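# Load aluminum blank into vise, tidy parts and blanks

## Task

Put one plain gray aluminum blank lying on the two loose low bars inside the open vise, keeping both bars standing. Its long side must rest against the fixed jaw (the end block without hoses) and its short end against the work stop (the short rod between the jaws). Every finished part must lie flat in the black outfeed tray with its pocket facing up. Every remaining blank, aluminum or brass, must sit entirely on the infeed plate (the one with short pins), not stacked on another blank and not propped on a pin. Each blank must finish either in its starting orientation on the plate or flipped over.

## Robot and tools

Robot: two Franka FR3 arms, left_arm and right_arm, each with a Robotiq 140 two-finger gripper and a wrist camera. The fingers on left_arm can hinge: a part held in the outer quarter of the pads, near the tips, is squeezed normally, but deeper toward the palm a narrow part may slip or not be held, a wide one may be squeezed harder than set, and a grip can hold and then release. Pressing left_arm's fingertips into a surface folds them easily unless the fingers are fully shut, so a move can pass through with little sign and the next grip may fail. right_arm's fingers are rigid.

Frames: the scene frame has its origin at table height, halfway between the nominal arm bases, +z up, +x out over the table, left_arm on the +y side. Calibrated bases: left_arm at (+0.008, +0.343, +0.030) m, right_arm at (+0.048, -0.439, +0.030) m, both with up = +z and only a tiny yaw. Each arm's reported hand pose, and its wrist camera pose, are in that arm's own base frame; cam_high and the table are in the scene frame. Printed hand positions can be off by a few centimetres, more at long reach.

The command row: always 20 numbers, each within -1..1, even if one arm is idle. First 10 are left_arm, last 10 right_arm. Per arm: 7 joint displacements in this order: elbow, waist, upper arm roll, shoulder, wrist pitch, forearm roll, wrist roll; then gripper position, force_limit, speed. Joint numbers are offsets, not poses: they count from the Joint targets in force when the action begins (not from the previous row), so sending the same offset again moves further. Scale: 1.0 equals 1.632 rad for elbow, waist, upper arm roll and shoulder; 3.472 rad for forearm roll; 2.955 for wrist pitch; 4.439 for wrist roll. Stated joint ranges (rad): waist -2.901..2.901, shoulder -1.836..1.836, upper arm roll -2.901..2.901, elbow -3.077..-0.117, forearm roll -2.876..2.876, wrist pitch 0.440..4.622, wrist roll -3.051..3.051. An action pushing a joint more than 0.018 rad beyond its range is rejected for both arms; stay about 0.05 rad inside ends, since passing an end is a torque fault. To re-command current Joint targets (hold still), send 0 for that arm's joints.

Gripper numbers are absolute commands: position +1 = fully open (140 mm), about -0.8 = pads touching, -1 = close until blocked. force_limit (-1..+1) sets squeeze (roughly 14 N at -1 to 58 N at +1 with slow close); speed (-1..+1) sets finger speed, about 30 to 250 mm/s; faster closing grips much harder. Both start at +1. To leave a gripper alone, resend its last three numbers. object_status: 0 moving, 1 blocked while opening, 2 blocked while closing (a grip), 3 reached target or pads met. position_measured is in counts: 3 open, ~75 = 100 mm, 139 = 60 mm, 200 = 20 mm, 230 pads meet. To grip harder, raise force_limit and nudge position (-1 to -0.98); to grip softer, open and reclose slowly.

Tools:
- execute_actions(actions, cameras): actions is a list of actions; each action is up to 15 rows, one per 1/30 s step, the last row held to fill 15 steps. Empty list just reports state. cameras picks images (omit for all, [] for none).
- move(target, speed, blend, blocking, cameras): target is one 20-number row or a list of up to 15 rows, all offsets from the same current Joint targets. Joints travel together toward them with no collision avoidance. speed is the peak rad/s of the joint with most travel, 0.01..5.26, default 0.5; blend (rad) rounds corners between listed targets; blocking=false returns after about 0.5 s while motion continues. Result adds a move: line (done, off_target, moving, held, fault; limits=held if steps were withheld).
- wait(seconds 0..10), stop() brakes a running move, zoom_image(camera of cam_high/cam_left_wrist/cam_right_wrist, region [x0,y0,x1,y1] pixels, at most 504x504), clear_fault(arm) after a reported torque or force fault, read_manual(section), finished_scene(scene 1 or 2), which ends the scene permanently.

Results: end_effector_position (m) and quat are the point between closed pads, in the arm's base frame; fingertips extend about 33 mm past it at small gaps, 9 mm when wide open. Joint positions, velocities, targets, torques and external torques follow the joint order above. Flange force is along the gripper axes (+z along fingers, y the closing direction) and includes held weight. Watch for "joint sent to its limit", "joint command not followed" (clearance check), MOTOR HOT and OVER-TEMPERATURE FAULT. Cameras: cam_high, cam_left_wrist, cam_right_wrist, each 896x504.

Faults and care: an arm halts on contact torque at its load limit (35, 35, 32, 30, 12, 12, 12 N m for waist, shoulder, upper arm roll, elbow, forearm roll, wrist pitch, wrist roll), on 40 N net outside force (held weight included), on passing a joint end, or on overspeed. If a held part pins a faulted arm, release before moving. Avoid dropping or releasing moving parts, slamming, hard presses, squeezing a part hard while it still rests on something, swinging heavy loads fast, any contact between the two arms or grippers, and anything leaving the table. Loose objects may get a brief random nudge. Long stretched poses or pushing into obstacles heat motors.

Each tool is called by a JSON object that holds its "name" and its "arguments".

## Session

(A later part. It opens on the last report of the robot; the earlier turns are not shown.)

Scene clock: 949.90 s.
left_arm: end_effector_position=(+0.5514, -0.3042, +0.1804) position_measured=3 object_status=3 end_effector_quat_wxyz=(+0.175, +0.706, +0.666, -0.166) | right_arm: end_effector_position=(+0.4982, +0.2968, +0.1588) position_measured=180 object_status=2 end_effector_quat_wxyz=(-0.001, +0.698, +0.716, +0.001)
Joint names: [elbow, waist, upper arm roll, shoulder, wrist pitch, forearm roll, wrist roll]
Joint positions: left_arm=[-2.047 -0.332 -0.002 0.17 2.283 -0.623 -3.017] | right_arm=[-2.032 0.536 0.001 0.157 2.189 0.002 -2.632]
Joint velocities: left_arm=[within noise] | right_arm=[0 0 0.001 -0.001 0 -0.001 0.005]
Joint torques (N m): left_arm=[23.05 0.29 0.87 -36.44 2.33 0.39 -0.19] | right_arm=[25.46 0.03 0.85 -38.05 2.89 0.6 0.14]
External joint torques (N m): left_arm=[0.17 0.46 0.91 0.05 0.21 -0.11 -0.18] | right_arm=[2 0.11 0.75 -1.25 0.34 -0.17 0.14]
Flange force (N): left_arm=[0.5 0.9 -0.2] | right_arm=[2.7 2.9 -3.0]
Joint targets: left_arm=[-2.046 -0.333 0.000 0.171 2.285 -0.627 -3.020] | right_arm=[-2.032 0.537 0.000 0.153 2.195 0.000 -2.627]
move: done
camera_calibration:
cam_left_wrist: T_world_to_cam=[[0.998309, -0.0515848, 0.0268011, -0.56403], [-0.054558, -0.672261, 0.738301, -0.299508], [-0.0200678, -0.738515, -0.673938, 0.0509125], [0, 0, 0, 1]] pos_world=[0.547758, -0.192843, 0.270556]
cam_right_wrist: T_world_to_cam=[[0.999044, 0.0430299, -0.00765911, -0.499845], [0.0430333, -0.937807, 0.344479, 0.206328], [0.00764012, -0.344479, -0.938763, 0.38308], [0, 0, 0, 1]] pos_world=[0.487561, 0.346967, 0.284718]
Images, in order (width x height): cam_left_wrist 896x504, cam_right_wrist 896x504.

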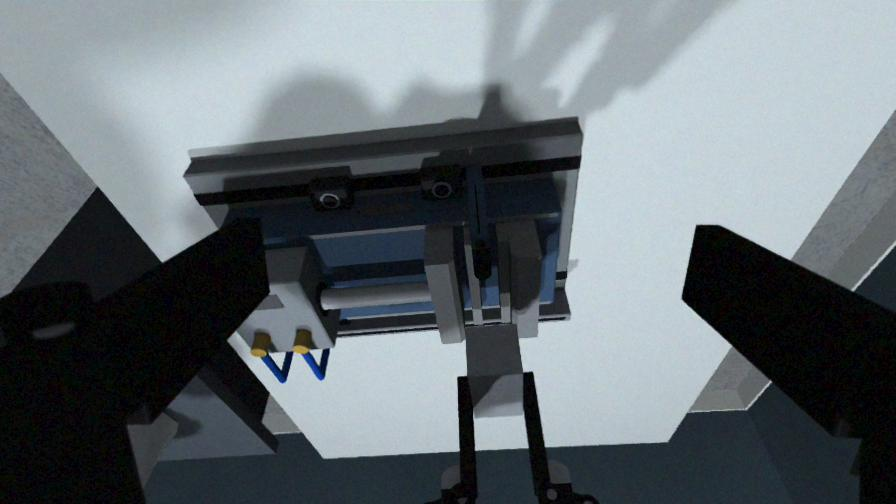

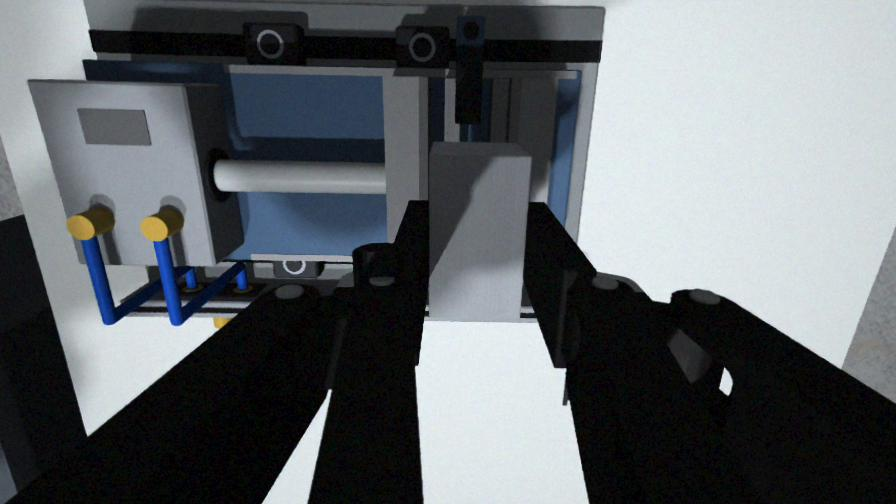

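{"name": "move", "arguments": {"target": [0,0,0,0,0,0,0,1,-1,-0.5,-0.021515,0.000968,0,0.020422,0.023161,0,0.000356,-1,-1,-1], "speed": 0.08, "cameras": ["cam_left_wrist", "cam_right_wrist"]}}

{"name": "zoom_image", "arguments": {"camera": "cam_left_wrist", "region": [430, 210, 540, 330]}}

{"name": "zoom_image", "arguments": {"camera": "cam_right_wrist", "region": [380, 40, 580, 180]}}

Scene clock: 991.00 s.
left_arm: end_effector_position=(+0.5514, -0.3042, +0.1804) position_measured=3 object_status=3 end_effector_quat_wxyz=(+0.175, +0.706, +0.666, -0.166) | right_arm: end_effector_position=(+0.4966, +0.2969, +0.1312) position_measured=180 object_status=2 end_effector_quat_wxyz=(-0.001, +0.699, +0.716, +0.002)
Joint names: [elbow, waist, upper arm roll, shoulder, wrist pitch, forearm roll, wrist roll]
Joint positions: left_arm=[-2.047 -0.332 -0.002 0.17 2.283 -0.623 -3.017] | right_arm=[-2.067 0.537 0.001 0.187 2.257 0.002 -2.629]
Joint velocities: left_arm=[within noise] | right_arm=[0.001 -0.001 0 0 0.005 0 0]
Joint torques (N m): left_arm=[23.06 0.3 0.91 -36.42 2.33 0.39 -0.21] | right_arm=[25.04 0.17 0.88 -37.65 3.02 0.56 0.09]
External joint torques (N m): left_arm=[0.2 0.53 1 0.05 0.22 -0.11 -0.2] | right_arm=[2.08 0.2 0.7 -0.33 0.45 -0.17 0.09]
Flange force (N): left_arm=[0.5 1.0 -0.3] | right_arm=[4.0 5.3 -1.3]
Joint targets: left_arm=[-2.046 -0.333 0.000 0.171 2.285 -0.627 -3.020] | right_arm=[-2.067 0.539 0.000 0.186 2.263 0.000 -2.626]
move: done
camera_calibration:
cam_left_wrist: T_world_to_cam=[[0.998309, -0.0515848, 0.0268011, -0.56403], [-0.054558, -0.672261, 0.738301, -0.299508], [-0.0200678, -0.738515, -0.673938, 0.0509125], [0, 0, 0, 1]] pos_world=[0.547758, -0.192843, 0.270556]
cam_right_wrist: T_world_to_cam=[[0.99913, 0.0412709, -0.00603561, -0.498213], [0.0408296, -0.938178, 0.343737, 0.217305], [0.00852386, -0.343684, -0.939047, 0.356551], [0, 0, 0, 1]] pos_world=[0.485868, 0.346973, 0.257116]
Images, in order (width x height): cam_left_wrist 896x504, cam_right_wrist 896x504.

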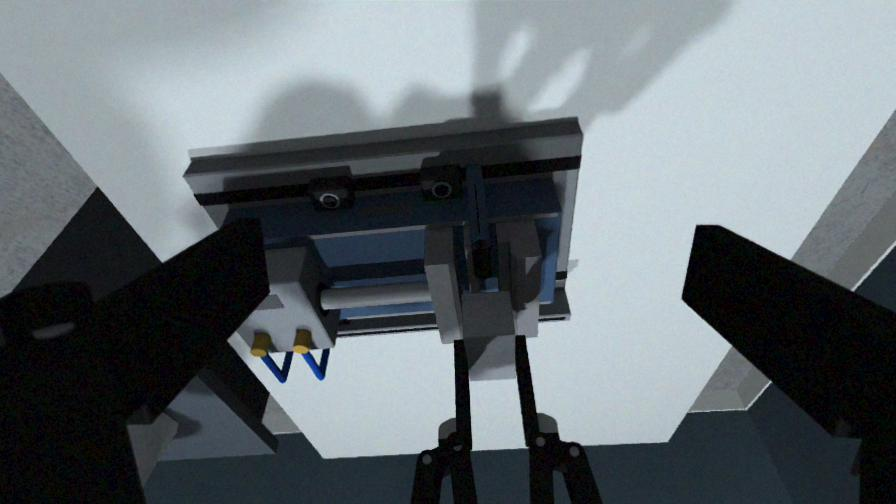

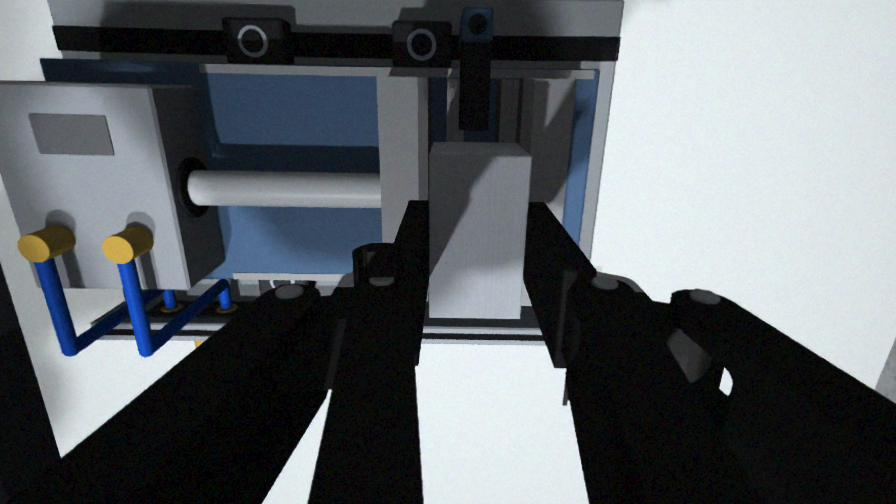

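Scaled by 4.200 from the camera's 896x504 image, which has a finer 1280x720 frame.

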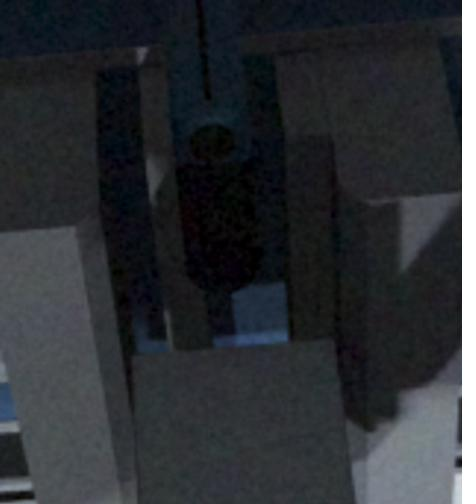

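Scaled by 2.520 from the camera's 896x504 image, which has a finer 1280x720 frame.

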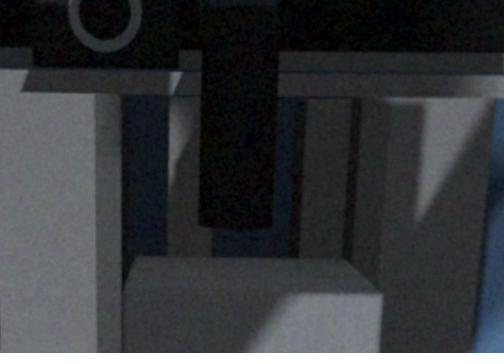

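{"name": "move", "arguments": {"target": [0,0,0,0,0,0,0,1,-1,-0.5,-0.006867,0,0,0.011372,0.010073,0,0,-1,-1,-1], "speed": 0.05, "cameras": ["cam_left_wrist", "cam_right_wrist"]}}

{"name": "zoom_image", "arguments": {"camera": "cam_left_wrist", "region": [430, 210, 540, 330]}}

{"name": "zoom_image", "arguments": {"camera": "cam_right_wrist", "region": [380, 40, 580, 180]}}

Scene clock: 1016.03 s.
left_arm: end_effector_position=(+0.5515, -0.3042, +0.1804) position_measured=3 object_status=3 end_effector_quat_wxyz=(+0.175, +0.706, +0.666, -0.166) | right_arm: end_effector_position=(+0.4967, +0.2970, +0.1185) position_measured=180 object_status=2 end_effector_quat_wxyz=(-0.001, +0.699, +0.715, +0.002)
Joint names: [elbow, waist, upper arm roll, shoulder, wrist pitch, forearm roll, wrist roll]
Joint positions: left_arm=[-2.047 -0.332 -0.002 0.17 2.283 -0.623 -3.017] | right_arm=[-2.078 0.537 0.001 0.206 2.287 0.002 -2.629]
Joint velocities: left_arm=[within noise] | right_arm=[0 0.001 0 0 0.005 -0.002 -0.001]
Joint torques (N m): left_arm=[23.08 0.32 0.88 -36.4 2.33 0.39 -0.18] | right_arm=[24.63 0.07 0.94 -37.76 2.92 0.55 0.07]
External joint torques (N m): left_arm=[0.14 0.59 1 0.15 0.21 -0.11 -0.17] | right_arm=[2.04 -0.09 0.57 -0.19 0.37 -0.17 0.07]
Flange force (N): left_arm=[0.7 1.1 -0.2] | right_arm=[3.8 5.7 -1.1]
Joint targets: left_arm=[-2.046 -0.333 0.000 0.171 2.285 -0.627 -3.020] | right_arm=[-2.078 0.539 0.000 0.205 2.293 0.000 -2.626]
move: done
camera_calibration:
cam_left_wrist: T_world_to_cam=[[0.998311, -0.0515105, 0.0268677, -0.564035], [-0.0545573, -0.672265, 0.738298, -0.299508], [-0.0199679, -0.738516, -0.67394, 0.050858], [0, 0, 0, 1]] pos_world=[0.547758, -0.192843, 0.270556]
cam_right_wrist: T_world_to_cam=[[0.999144, 0.0409614, -0.00570423, -0.498272], [0.0404267, -0.938256, 0.343572, 0.221935], [0.00872117, -0.343509, -0.939109, 0.344484], [0, 0, 0, 1]] pos_world=[0.485869, 0.346975, 0.244415]
Images, in order (width x height): cam_left_wrist 896x504, cam_right_wrist 896x504.

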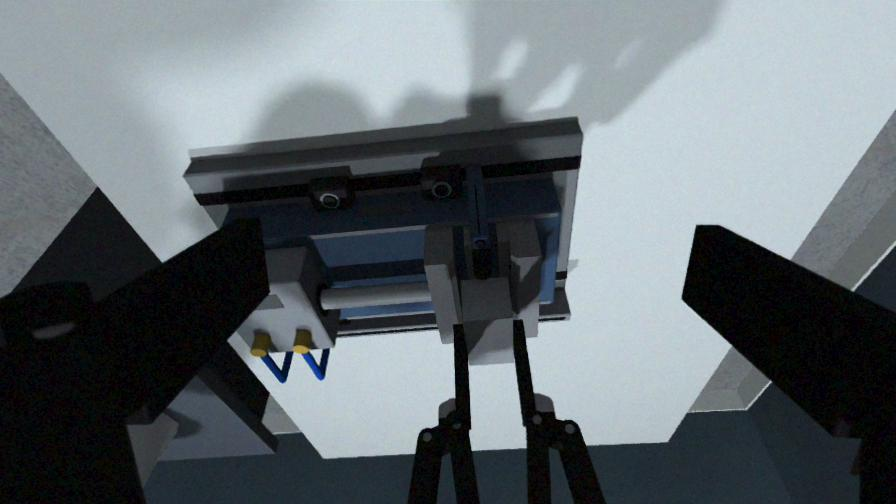

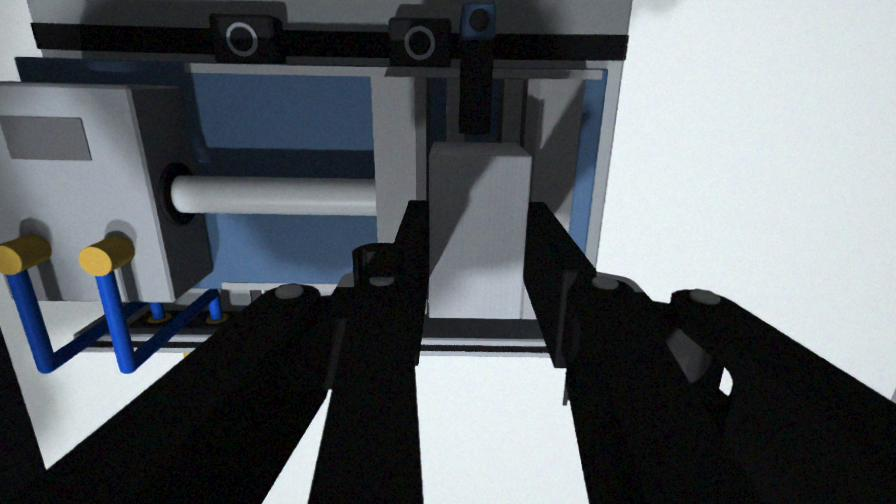

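Scaled by 4.200 from the camera's 896x504 image, which has a finer 1280x720 frame.

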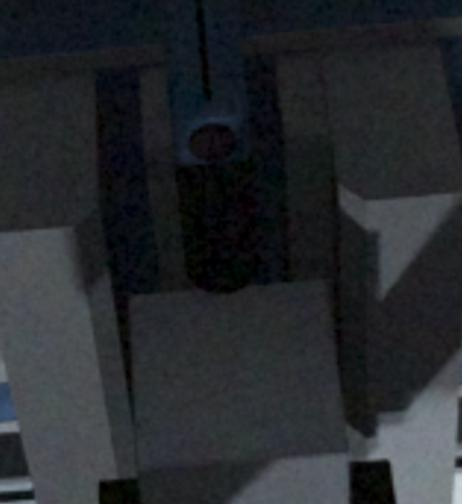

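Scaled by 2.520 from the camera's 896x504 image, which has a finer 1280x720 frame.

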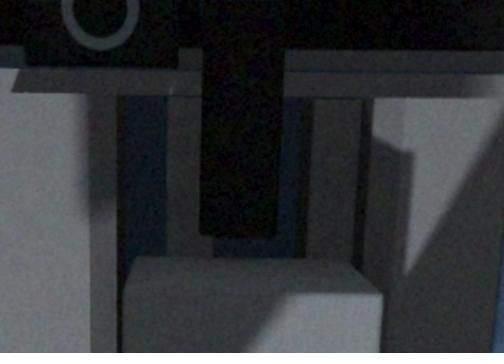

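{"name": "move", "arguments": {"target": [0,0,0,0,0,0,0,1,-1,-0.5,-0.002906,0,0,0.004811,0.004262,0,0,-1,-1,-1], "speed": 0.05, "cameras": ["cam_left_wrist", "cam_right_wrist"]}}

{"name": "zoom_image", "arguments": {"camera": "cam_left_wrist", "region": [430, 210, 540, 330]}}

{"name": "zoom_image", "arguments": {"camera": "cam_right_wrist", "region": [380, 40, 580, 180]}}

Scene clock: 1023.73 s.
left_arm: end_effector_position=(+0.5515, -0.3042, +0.1804) position_measured=3 object_status=3 end_effector_quat_wxyz=(+0.175, +0.706, +0.666, -0.166) | right_arm: end_effector_position=(+0.4967, +0.2969, +0.1131) position_measured=180 object_status=2 end_effector_quat_wxyz=(-0.001, +0.699, +0.715, +0.002)
Joint names: [elbow, waist, upper arm roll, shoulder, wrist pitch, forearm roll, wrist roll]
Joint positions: left_arm=[-2.047 -0.332 -0.002 0.17 2.283 -0.623 -3.017] | right_arm=[-2.083 0.537 0.001 0.213 2.299 0.002 -2.629]
Joint velocities: left_arm=[within noise] | right_arm=[0 0.001 0.001 0 0.005 -0.001 -0.001]
Joint torques (N m): left_arm=[23.03 0.34 0.89 -36.42 2.33 0.4 -0.18] | right_arm=[24.37 0.06 0.98 -37.84 2.97 0.54 0.1]
External joint torques (N m): left_arm=[0.12 0.44 0.85 0.09 0.2 -0.1 -0.17] | right_arm=[1.85 0.01 0.69 -0.18 0.41 -0.17 0.1]
Flange force (N): left_arm=[0.5 0.8 -0.2] | right_arm=[3.6 5.0 -0.7]
Joint targets: left_arm=[-2.046 -0.333 0.000 0.171 2.285 -0.627 -3.020] | right_arm=[-2.083 0.539 0.000 0.213 2.306 0.000 -2.626]
move: done
camera_calibration:
cam_left_wrist: T_world_to_cam=[[0.998311, -0.0515135, 0.026871, -0.564037], [-0.0545617, -0.672265, 0.738298, -0.299506], [-0.0199679, -0.738516, -0.67394, 0.050858], [0, 0, 0, 1]] pos_world=[0.547758, -0.192843, 0.270556]
cam_right_wrist: T_world_to_cam=[[0.999148, 0.0409019, -0.00557682, -0.498315], [0.040327, -0.938258, 0.343577, 0.223838], [0.00882044, -0.343509, -0.939108, 0.339364], [0, 0, 0, 1]] pos_world=[0.48587, 0.346975, 0.239015]
Images, in order (width x height): cam_left_wrist 896x504, cam_right_wrist 896x504.

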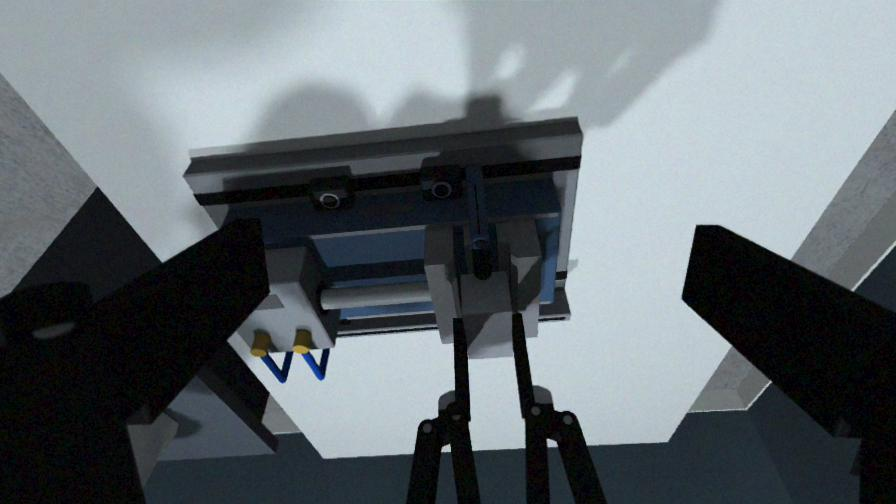

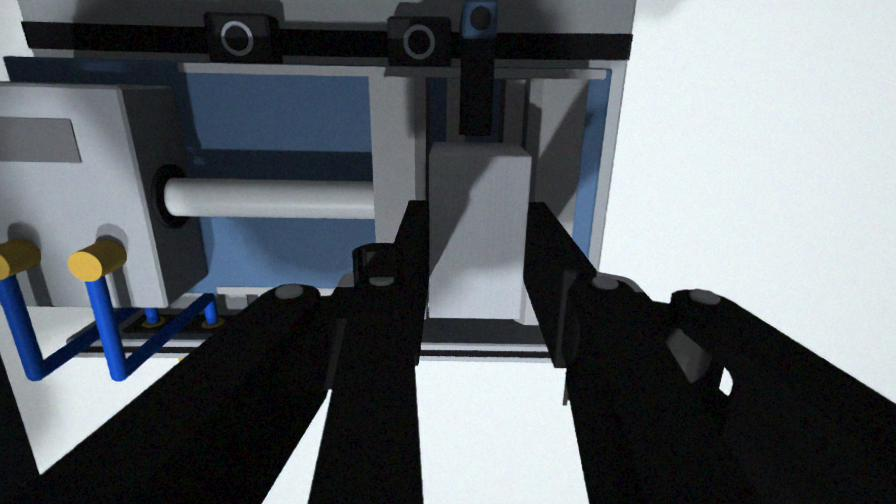

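Scaled by 4.200 from the camera's 896x504 image, which has a finer 1280x720 frame.

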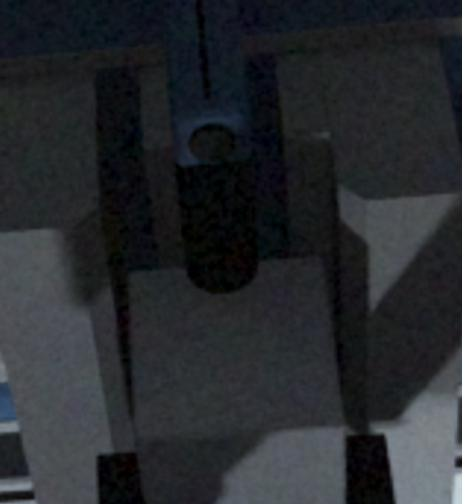

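Scaled by 2.520 from the camera's 896x504 image, which has a finer 1280x720 frame.

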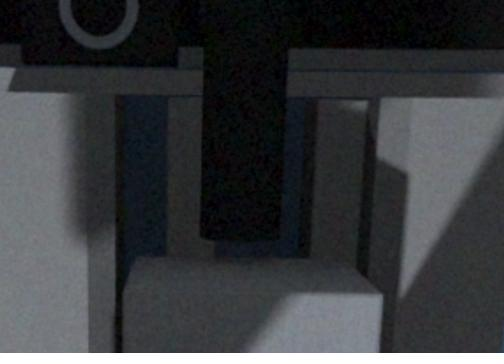

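{"name": "move", "arguments": {"target": [0,0,0,0,0,0,0,1,-1,-0.5,-0.001585,0,0,0.002624,0.002325,0,0,-1,-1,-1], "speed": 0.05, "cameras": []}}

Scene clock: 1037.37 s.
left_arm: end_effector_position=(+0.5515, -0.3042, +0.1804) position_measured=3 object_status=3 end_effector_quat_wxyz=(+0.175, +0.706, +0.666, -0.166) | right_arm: end_effector_position=(+0.4966, +0.2969, +0.1102) position_measured=180 object_status=2 end_effector_quat_wxyz=(+0.000, +0.699, +0.715, +0.002)
Joint names: [elbow, waist, upper arm roll, shoulder, wrist pitch, forearm roll, wrist roll]
Joint positions: left_arm=[-2.047 -0.332 -0.002 0.17 2.283 -0.623 -3.017] | right_arm=[-2.085 0.537 0.001 0.218 2.306 0.002 -2.629]
Joint velocities: left_arm=[within noise] | right_arm=[0 0 0 0 0.003 0 0.001]
Joint torques (N m): left_arm=[23.1 0.34 0.88 -36.43 2.32 0.39 -0.2] | right_arm=[24.41 0.09 0.96 -37.8 3.04 0.55 0.02]
External joint torques (N m): left_arm=[0.12 0.49 0.89 0.17 0.18 -0.11 -0.19] | right_arm=[1.98 0.1 0.73 -0.06 0.48 -0.15 0.02]
Flange force (N): left_arm=[0.5 1.1 -0.1] | right_arm=[3.9 5.6 -0.5]
Joint targets: left_arm=[-2.046 -0.333 0.000 0.171 2.285 -0.627 -3.020] | right_arm=[-2.085 0.539 0.000 0.217 2.312 0.000 -2.626]
move: done
No camera images: "cameras" was empty.

{"name": "move", "arguments": {"target": [0,0,0,0,0,0,0,1,-1,-0.5,-0.00052826,0,0,0.00087479,0.00077488,0,0,-1,-1,-1], "speed": 0.05, "cameras": []}}

{"name": "move", "arguments": {"target": [0,0,0,0,0,0,0,1,-1,-0.5,-0.00052826,0,0,0.00087479,0.00077488,0,0,-1,-1,-1], "speed": 0.05, "cameras": ["cam_left_wrist", "cam_right_wrist"]}}

{"name": "zoom_image", "arguments": {"camera": "cam_left_wrist", "region": [450, 220, 530, 300]}}

Scene clock: 1041.17 s.
left_arm: end_effector_position=(+0.5515, -0.3042, +0.1804) position_measured=3 object_status=3 end_effector_quat_wxyz=(+0.175, +0.706, +0.666, -0.166) | right_arm: end_effector_position=(+0.4968, +0.2970, +0.1093) position_measured=180 object_status=2 end_effector_quat_wxyz=(+0.000, +0.699, +0.715, +0.002)
Joint names: [elbow, waist, upper arm roll, shoulder, wrist pitch, forearm roll, wrist roll]
Joint positions: left_arm=[-2.047 -0.332 -0.002 0.17 2.283 -0.624 -3.017] | right_arm=[-2.086 0.537 0.001 0.219 2.309 0.002 -2.629]
Joint velocities: left_arm=[within noise] | right_arm=[0 0 0 0.001 0.003 0 0.001]
Joint torques (N m): left_arm=[23.02 0.34 0.86 -36.43 2.33 0.39 -0.18] | right_arm=[24.4 0.05 0.92 -37.83 2.91 0.52 0.12]
External joint torques (N m): left_arm=[-0.02 0.62 1 0.3 0.21 -0.11 -0.16] | right_arm=[1.98 0.15 0.77 -0.02 0.35 -0.18 0.12]
Flange force (N): left_arm=[0.9 1.0 0.1] | right_arm=[4.3 5.7 -0.7]
Joint targets: left_arm=[-2.046 -0.333 0.000 0.171 2.285 -0.627 -3.020] | right_arm=[-2.086 0.539 0.000 0.219 2.315 0.000 -2.626]
move: done
No camera images: "cameras" was empty.

Scene clock: 1041.87 s.
left_arm: end_effector_position=(+0.5515, -0.3042, +0.1804) position_measured=3 object_status=3 end_effector_quat_wxyz=(+0.175, +0.706, +0.666, -0.166) | right_arm: end_effector_position=(+0.4967, +0.2970, +0.1083) position_measured=180 object_status=2 end_effector_quat_wxyz=(+0.000, +0.699, +0.715, +0.002)
Joint names: [elbow, waist, upper arm roll, shoulder, wrist pitch, forearm roll, wrist roll]
Joint positions: left_arm=[-2.047 -0.332 -0.002 0.17 2.283 -0.624 -3.017] | right_arm=[-2.087 0.537 0.001 0.22 2.311 0.002 -2.629]
Joint velocities: within noise
Joint torques (N m): left_arm=[23.05 0.33 0.87 -36.42 2.33 0.4 -0.2] | right_arm=[24.25 0.07 0.9 -37.84 2.99 0.51 0.09]
External joint torques (N m): left_arm=[0.09 0.41 0.81 0.18 0.2 -0.1 -0.19] | right_arm=[1.84 0 0.59 0.01 0.43 -0.19 0.09]
Flange force (N): left_arm=[0.4 1.0 0.0] | right_arm=[3.7 5.4 -0.3]
Joint targets: left_arm=[-2.046 -0.333 0.000 0.171 2.285 -0.627 -3.020] | right_arm=[-2.087 0.539 0.000 0.220 2.317 0.000 -2.626]
move: done
camera_calibration:
cam_left_wrist: T_world_to_cam=[[0.998311, -0.0515116, 0.0268723, -0.564037], [-0.0545599, -0.67221, 0.738347, -0.29951], [-0.0199696, -0.738566, -0.673885, 0.0508345], [0, 0, 0, 1]] pos_world=[0.547758, -0.192843, 0.270556]
cam_right_wrist: T_world_to_cam=[[0.99915, 0.0409494, -0.00483234, -0.498538], [0.0401198, -0.938409, 0.343189, 0.2257], [0.00951866, -0.343091, -0.939254, 0.3345], [0, 0, 0, 1]] pos_world=[0.485875, 0.346978, 0.234314]
Images, in order (width x height): cam_left_wrist 896x504, cam_right_wrist 896x504.

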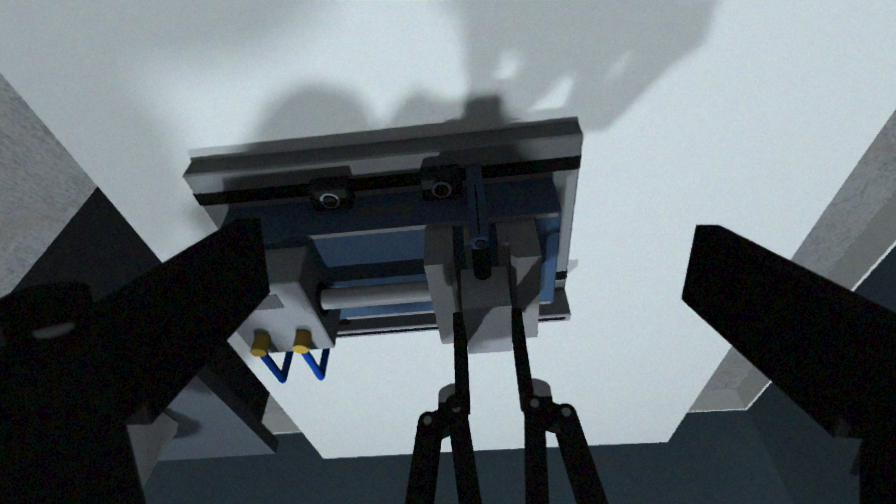

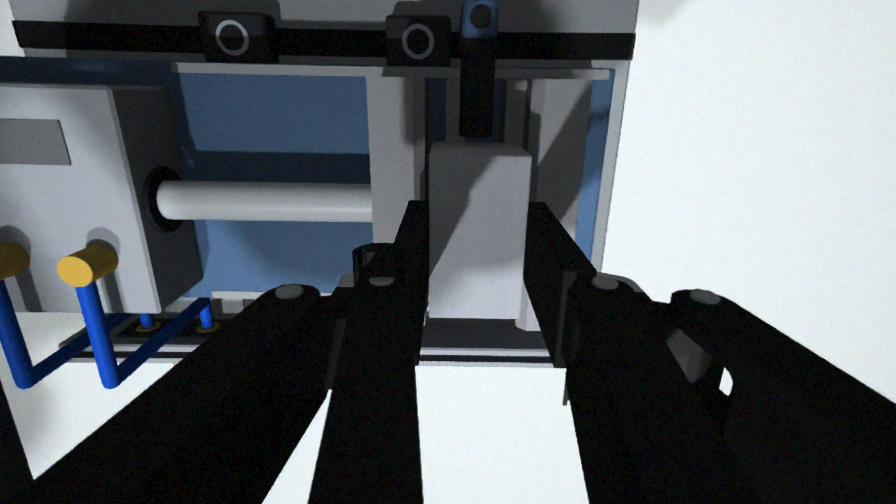

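Scaled by 6.300 from the camera's 896x504 image, which has a finer 1280x720 frame.

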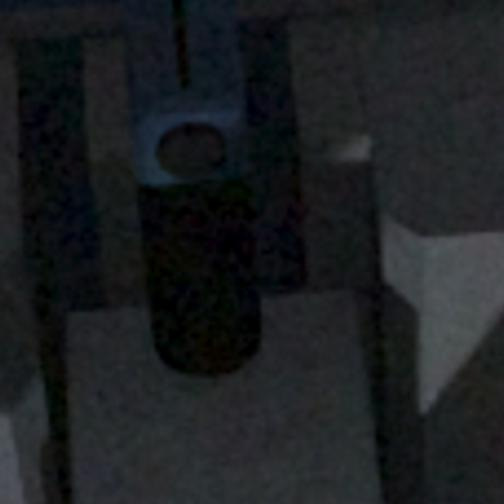

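{"name": "move", "arguments": {"target": [0,0,0,0,0,0,0,1,-1,-0.5,-0.00052826,0,0,0.00087479,0.00077488,0,0,-1,-1,-1], "speed": 0.05, "cameras": []}}

{"name": "move", "arguments": {"target": [0,0,0,0,0,0,0,1,-1,-0.5,-0.00052826,0,0,0.00087479,0.00077488,0,0,-1,-1,-1], "speed": 0.05, "cameras": []}}

Scene clock: 1045.37 s.
left_arm: end_effector_position=(+0.5515, -0.3042, +0.1804) position_measured=3 object_status=3 end_effector_quat_wxyz=(+0.175, +0.706, +0.666, -0.166) | right_arm: end_effector_position=(+0.4967, +0.2970, +0.1074) position_measured=180 object_status=2 end_effector_quat_wxyz=(+0.000, +0.699, +0.715, +0.002)
Joint names: [elbow, waist, upper arm roll, shoulder, wrist pitch, forearm roll, wrist roll]
Joint positions: left_arm=[-2.047 -0.332 -0.002 0.17 2.283 -0.624 -3.017] | right_arm=[-2.088 0.537 0.001 0.222 2.314 0.002 -2.629]
Joint velocities: within noise
Joint torques (N m): left_arm=[23.11 0.35 0.91 -36.46 2.33 0.4 -0.25] | right_arm=[24.17 0.04 0.93 -37.81 2.97 0.54 0.12]
External joint torques (N m): left_arm=[0.1 0.46 0.87 0.22 0.18 -0.11 -0.24] | right_arm=[1.78 0.11 0.75 0.1 0.41 -0.16 0.12]
Flange force (N): left_arm=[0.4 1.1 0.0] | right_arm=[4.0 5.3 -0.2]
Joint targets: left_arm=[-2.046 -0.333 0.000 0.171 2.285 -0.627 -3.020] | right_arm=[-2.088 0.539 0.000 0.221 2.319 0.000 -2.626]
move: done
No camera images: "cameras" was empty.

Scene clock: 1046.07 s.
left_arm: end_effector_position=(+0.5515, -0.3042, +0.1804) position_measured=3 object_status=3 end_effector_quat_wxyz=(+0.175, +0.706, +0.666, -0.166) | right_arm: end_effector_position=(+0.4969, +0.2971, +0.1070) position_measured=180 object_status=2 end_effector_quat_wxyz=(+0.000, +0.699, +0.715, +0.002)
Joint names: [elbow, waist, upper arm roll, shoulder, wrist pitch, forearm roll, wrist roll]
Joint positions: left_arm=[-2.047 -0.332 -0.002 0.17 2.283 -0.624 -3.017] | right_arm=[-2.088 0.537 0.001 0.222 2.315 0.002 -2.629]
Joint velocities: within noise
Joint torques (N m): left_arm=[23.06 0.32 0.86 -36.41 2.32 0.39 -0.19] | right_arm=[23.99 0.08 0.93 -37.42 3.05 0.54 0.06]
External joint torques (N m): left_arm=[0.13 0.59 0.98 0.12 0.2 -0.11 -0.18] | right_arm=[1.54 0.19 0.78 0.48 0.47 -0.16 0.06]
Flange force (N): left_arm=[0.7 1.0 -0.2] | right_arm=[4.0 5.3 0.7]
Joint targets: left_arm=[-2.046 -0.333 0.000 0.171 2.285 -0.627 -3.020] | right_arm=[-2.089 0.539 0.000 0.223 2.322 0.000 -2.626]
move: done
No camera images: "cameras" was empty.

{"name": "move", "arguments": {"target": [0,0,0,0,0,0,0,1,-1,-0.5,-0.000317,0,0,0.000525,0.000465,0,0,-1,-1,-1], "speed": 0.05, "cameras": ["cam_left_wrist", "cam_right_wrist"]}}

{"name": "zoom_image", "arguments": {"camera": "cam_left_wrist", "region": [450, 220, 530, 300]}}

{"name": "zoom_image", "arguments": {"camera": "cam_right_wrist", "region": [410, 60, 570, 180]}}

Scene clock: 1049.80 s.
left_arm: end_effector_position=(+0.5515, -0.3042, +0.1804) position_measured=3 object_status=3 end_effector_quat_wxyz=(+0.175, +0.706, +0.666, -0.166) | right_arm: end_effector_position=(+0.4970, +0.2972, +0.1070) position_measured=180 object_status=2 end_effector_quat_wxyz=(+0.000, +0.699, +0.715, +0.003)
Joint names: [elbow, waist, upper arm roll, shoulder, wrist pitch, forearm roll, wrist roll]
Joint positions: left_arm=[-2.047 -0.332 -0.002 0.17 2.283 -0.624 -3.017] | right_arm=[-2.088 0.537 0.001 0.222 2.316 0.002 -2.628]
Joint velocities: within noise
Joint torques (N m): left_arm=[23.08 0.31 0.89 -36.43 2.32 0.4 -0.2] | right_arm=[23.76 -0.03 0.96 -36.92 3.14 0.53 0.05]
External joint torques (N m): left_arm=[0.1 0.52 0.96 0.19 0.19 -0.1 -0.18] | right_arm=[1.28 0.23 0.95 1.06 0.55 -0.17 0.05]
Flange force (N): left_arm=[0.6 1.1 -0.1] | right_arm=[4.3 5.6 2.0]
Joint targets: left_arm=[-2.046 -0.333 0.000 0.171 2.285 -0.627 -3.020] | right_arm=[-2.089 0.539 0.000 0.224 2.323 0.000 -2.626]
move: done
camera_calibration:
cam_left_wrist: T_world_to_cam=[[0.998313, -0.0514338, 0.0269433, -0.564042], [-0.0545586, -0.672165, 0.738389, -0.299513], [-0.0198678, -0.738613, -0.673837, 0.0507565], [0, 0, 0, 1]] pos_world=[0.547758, -0.192844, 0.270556]
cam_right_wrist: T_world_to_cam=[[0.999168, 0.0406308, -0.0036268, -0.498835], [0.0394142, -0.938672, 0.34255, 0.226858], [0.0105137, -0.342408, -0.939493, 0.332554], [0, 0, 0, 1]] pos_world=[0.485982, 0.347082, 0.232912]
Images, in order (width x height): cam_left_wrist 896x504, cam_right_wrist 896x504.

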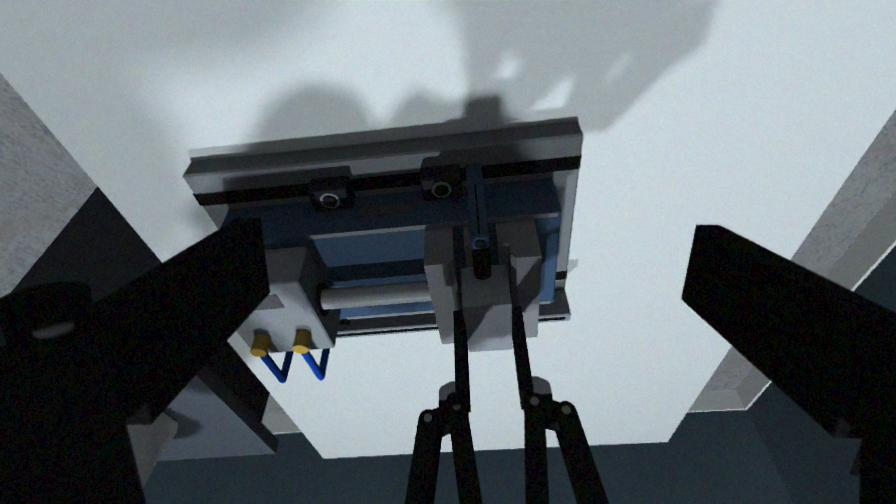

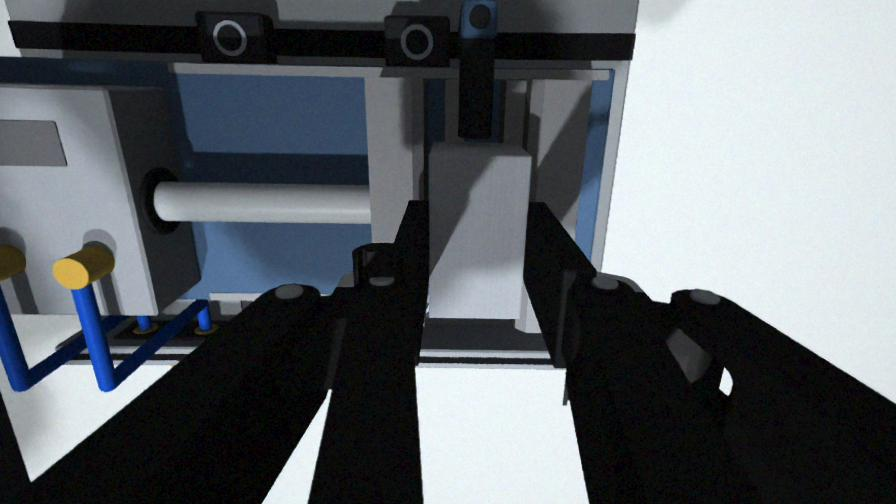

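Scaled by 6.300 from the camera's 896x504 image, which has a finer 1280x720 frame.

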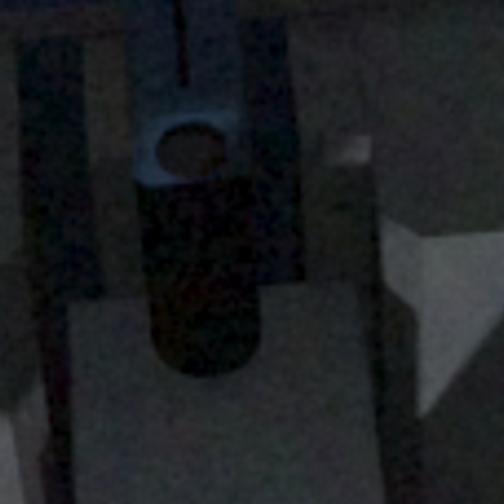

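Scaled by 3.150 from the camera's 896x504 image, which has a finer 1280x720 frame.

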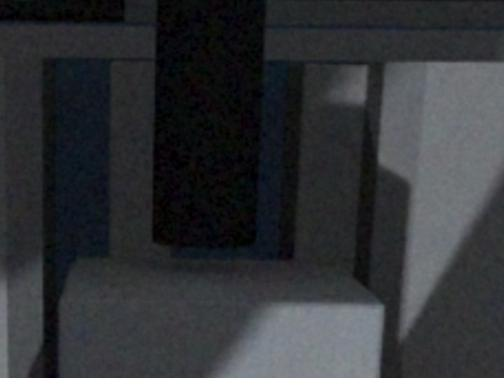

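{"name": "move", "arguments": {"target": [[0,0,0,0,0,0,0,1,-1,-0.5,0.0009789,0,0,-0.0020695,-0.0016836,0,0,-1,-1,-1],[0,0,0,0,0,0,0,1,-1,-0.5,0.0044248,0.0027704,0,0.0003182,-0.002268,0,0.0010185,-1,-1,-1]], "speed": 0.03, "cameras": ["cam_left_wrist", "cam_right_wrist"]}}

{"name": "zoom_image", "arguments": {"camera": "cam_left_wrist", "region": [450, 220, 530, 300]}}

{"name": "zoom_image", "arguments": {"camera": "cam_right_wrist", "region": [410, 60, 570, 180]}}

Scene clock: 1062.53 s.
left_arm: end_effector_position=(+0.5515, -0.3042, +0.1804) position_measured=3 object_status=3 end_effector_quat_wxyz=(+0.175, +0.706, +0.666, -0.166) | right_arm: end_effector_position=(+0.4967, +0.2999, +0.1070) position_measured=180 object_status=2 end_effector_quat_wxyz=(+0.000, +0.698, +0.716, +0.003)
Joint names: [elbow, waist, upper arm roll, shoulder, wrist pitch, forearm roll, wrist roll]
Joint positions: left_arm=[-2.047 -0.332 -0.002 0.17 2.283 -0.624 -3.017] | right_arm=[-2.085 0.542 0.001 0.224 2.316 0.002 -2.626]
Joint velocities: left_arm=[within noise] | right_arm=[0.001 0.001 0 0.003 0 0 0.005]
Joint torques (N m): left_arm=[23.05 0.34 0.88 -36.39 2.34 0.41 -0.21] | right_arm=[25.29 0.12 0.94 -37.55 2.71 0.52 0.23]
External joint torques (N m): left_arm=[0.1 0.57 0.97 0.2 0.21 -0.1 -0.2] | right_arm=[2.8 0.41 0.95 0.59 0.12 -0.18 0.23]
Flange force (N): left_arm=[0.6 1.1 -0.1] | right_arm=[7.3 9.8 -0.7]
Joint targets: left_arm=[-2.046 -0.333 0.000 0.171 2.285 -0.627 -3.020] | right_arm=[-2.082 0.543 0.000 0.224 2.316 0.000 -2.621]
move: done
camera_calibration:
cam_left_wrist: T_world_to_cam=[[0.998313, -0.0514338, 0.0269433, -0.564142], [-0.0545586, -0.672165, 0.738389, -0.299508], [-0.0198678, -0.738613, -0.673837, 0.0507584], [0, 0, 0, 1]] pos_world=[0.547858, -0.192844, 0.270556]
cam_right_wrist: T_world_to_cam=[[0.999096, 0.0424195, -0.00276058, -0.499244], [0.0408028, -0.93875, 0.342176, 0.228727], [0.0119234, -0.341979, -0.939632, 0.332741], [0, 0, 0, 1]] pos_world=[0.485492, 0.349685, 0.233011]
Images, in order (width x height): cam_left_wrist 896x504, cam_right_wrist 896x504.

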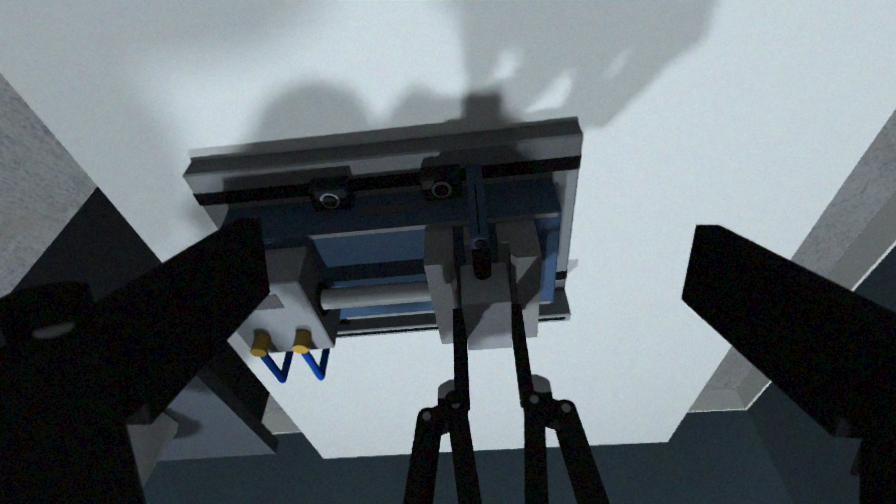

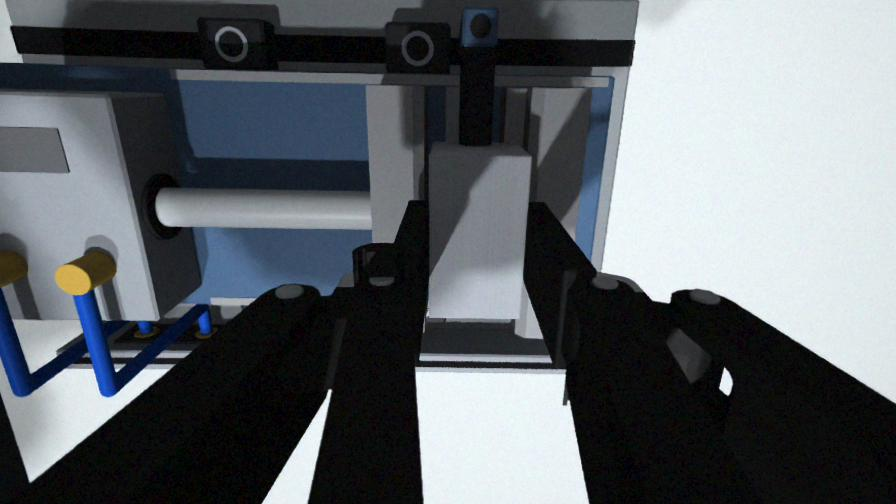

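Scaled by 6.300 from the camera's 896x504 image, which has a finer 1280x720 frame.

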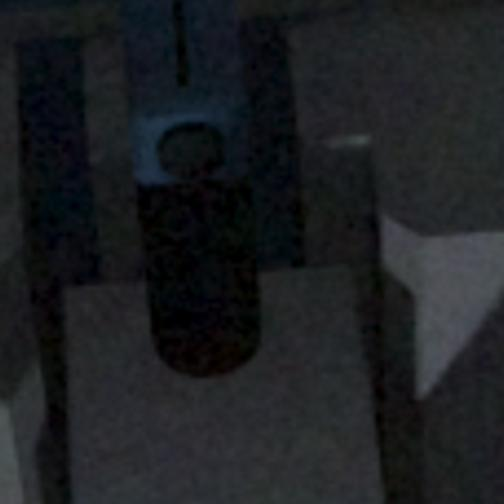

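Scaled by 3.150 from the camera's 896x504 image, which has a finer 1280x720 frame.

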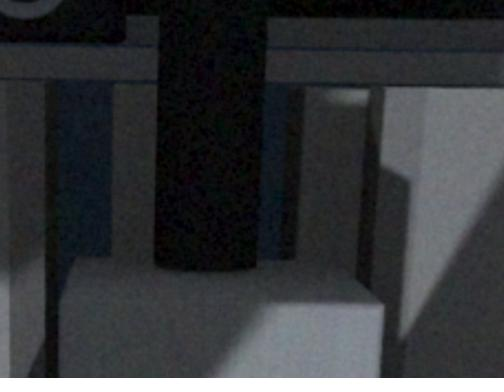

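{"name": "move", "arguments": {"target": [0,0,0,0,0,0,0,1,-1,-0.5,0.00066742,0,0,-0.00141,-0.0011479,0,0,-1,-1,-1], "speed": 0.03, "cameras": []}}

Scene clock: 1068.70 s.
left_arm: end_effector_position=(+0.5515, -0.3042, +0.1804) position_measured=3 object_status=3 end_effector_quat_wxyz=(+0.175, +0.706, +0.666, -0.166) | right_arm: end_effector_position=(+0.4971, +0.3001, +0.1074) position_measured=180 object_status=2 end_effector_quat_wxyz=(+0.000, +0.699, +0.715, +0.004)
Joint names: [elbow, waist, upper arm roll, shoulder, wrist pitch, forearm roll, wrist roll]
Joint positions: left_arm=[-2.047 -0.332 -0.002 0.17 2.283 -0.624 -3.017] | right_arm=[-2.084 0.542 0.001 0.225 2.316 0.002 -2.624]
Joint velocities: within noise
Joint torques (N m): left_arm=[23.08 0.34 0.88 -36.4 2.32 0.41 -0.17] | right_arm=[25.07 0.13 1.04 -38.77 2.43 0.54 0.07]
External joint torques (N m): left_arm=[0.09 0.5 0.9 0.21 0.19 -0.1 -0.16] | right_arm=[2.69 0.21 0.86 -0.89 -0.14 -0.16 0.07]
Flange force (N): left_arm=[0.6 1.1 0.0] | right_arm=[4.9 6.6 -3.6]
Joint targets: left_arm=[-2.046 -0.333 0.000 0.171 2.285 -0.627 -3.020] | right_arm=[-2.081 0.543 0.000 0.222 2.313 0.000 -2.621]
move: done
No camera images: "cameras" was empty.

{"name": "move", "arguments": {"target": [0,0,0,0,0,0,0,1,-1,-0.5,0.00044495,0,0,-0.00094,-0.00076525,0,0,-1,-1,-1], "speed": 0.03, "cameras": []}}

{"name": "zoom_image", "arguments": {"camera": "cam_right_wrist", "region": [410, 60, 570, 180]}}

Scene clock: 1071.67 s.
left_arm: end_effector_position=(+0.5515, -0.3042, +0.1804) position_measured=3 object_status=3 end_effector_quat_wxyz=(+0.175, +0.706, +0.666, -0.166) | right_arm: end_effector_position=(+0.4970, +0.3001, +0.1081) position_measured=180 object_status=2 end_effector_quat_wxyz=(+0.000, +0.699, +0.715, +0.003)
Joint names: [elbow, waist, upper arm roll, shoulder, wrist pitch, forearm roll, wrist roll]
Joint positions: left_arm=[-2.047 -0.332 -0.002 0.17 2.283 -0.624 -3.017] | right_arm=[-2.083 0.542 0.001 0.224 2.314 0.002 -2.624]
Joint velocities: within noise
Joint torques (N m): left_arm=[23.05 0.32 0.91 -36.41 2.33 0.42 -0.19] | right_arm=[24.98 0.06 0.97 -39.09 2.44 0.52 0.15]
External joint torques (N m): left_arm=[-0.01 0.39 0.85 0.34 0.18 -0.08 -0.18] | right_arm=[2.49 0.15 0.81 -1.1 -0.15 -0.19 0.15]
Flange force (N): left_arm=[0.5 1.0 0.2] | right_arm=[4.2 5.4 -3.8]
Joint targets: left_arm=[-2.046 -0.333 0.000 0.171 2.285 -0.627 -3.020] | right_arm=[-2.080 0.543 0.000 0.220 2.311 0.000 -2.621]
move: done
No camera images: "cameras" was empty.

Scaled by 3.150 from the camera's 896x504 image, which has a finer 1280x720 frame.

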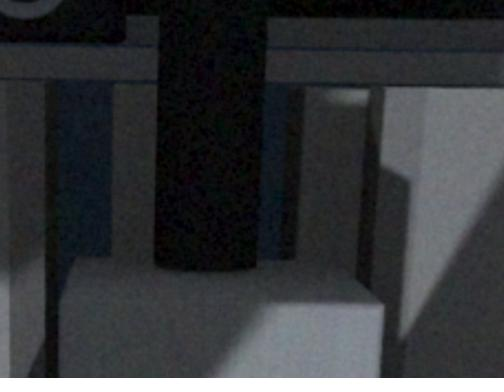

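{"name": "move", "arguments": {"target": [0,0,0,0,0,0,0,1,-1,-0.5,0.000919,0.00073877,0,0.00063673,-0.00015584,0,0.00027161,-1,-1,-1], "speed": 0.03, "cameras": ["cam_right_wrist"]}}

{"name": "zoom_image", "arguments": {"camera": "cam_right_wrist", "region": [410, 60, 570, 180]}}

Scene clock: 1077.47 s.
left_arm: end_effector_position=(+0.5515, -0.3042, +0.1804) position_measured=3 object_status=3 end_effector_quat_wxyz=(+0.175, +0.706, +0.666, -0.166) | right_arm: end_effector_position=(+0.4970, +0.3005, +0.1086) position_measured=180 object_status=2 end_effector_quat_wxyz=(+0.000, +0.699, +0.715, +0.003)
Joint names: [elbow, waist, upper arm roll, shoulder, wrist pitch, forearm roll, wrist roll]
Joint positions: left_arm=[-2.047 -0.332 -0.002 0.17 2.283 -0.624 -3.017] | right_arm=[-2.082 0.542 0.001 0.224 2.312 0.002 -2.623]
Joint velocities: within noise
Joint torques (N m): left_arm=[23.06 0.36 0.88 -36.4 2.32 0.41 -0.18] | right_arm=[25.39 0.53 1.05 -38.75 2.53 0.54 0.09]
External joint torques (N m): left_arm=[0.13 0.46 0.85 0.16 0.19 -0.1 -0.17] | right_arm=[2.76 0.55 0.83 -0.51 -0.08 -0.16 0.09]
Flange force (N): left_arm=[0.5 1.1 -0.1] | right_arm=[5.8 7.4 -2.9]
Joint targets: left_arm=[-2.046 -0.333 0.000 0.171 2.285 -0.627 -3.020] | right_arm=[-2.079 0.544 0.000 0.221 2.310 0.000 -2.620]
move: done
camera_calibration:
cam_right_wrist: T_world_to_cam=[[0.999169, 0.0406845, -0.00256296, -0.499036], [0.0391061, -0.938855, 0.342084, 0.229648], [0.0115112, -0.3419, -0.939666, 0.334533], [0, 0, 0, 1]] pos_world=[0.485789, 0.350286, 0.234511]
Images, in order (width x height): cam_right_wrist 896x504.

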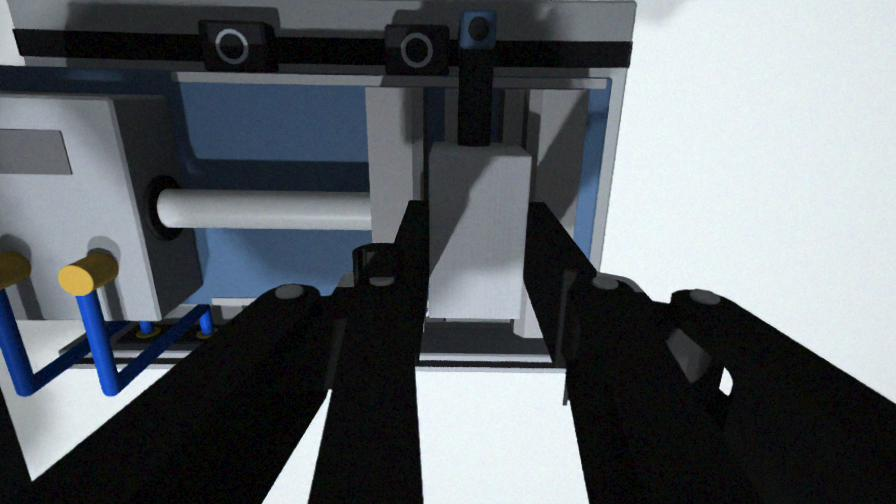

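Scaled by 3.150 from the camera's 896x504 image, which has a finer 1280x720 frame.

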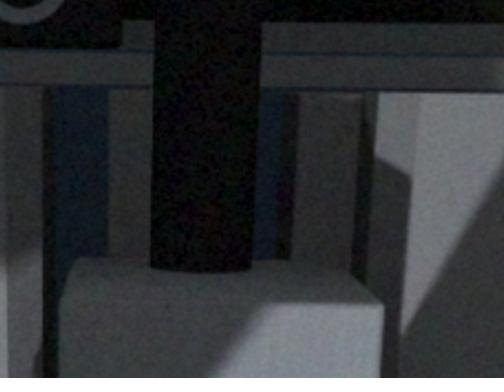

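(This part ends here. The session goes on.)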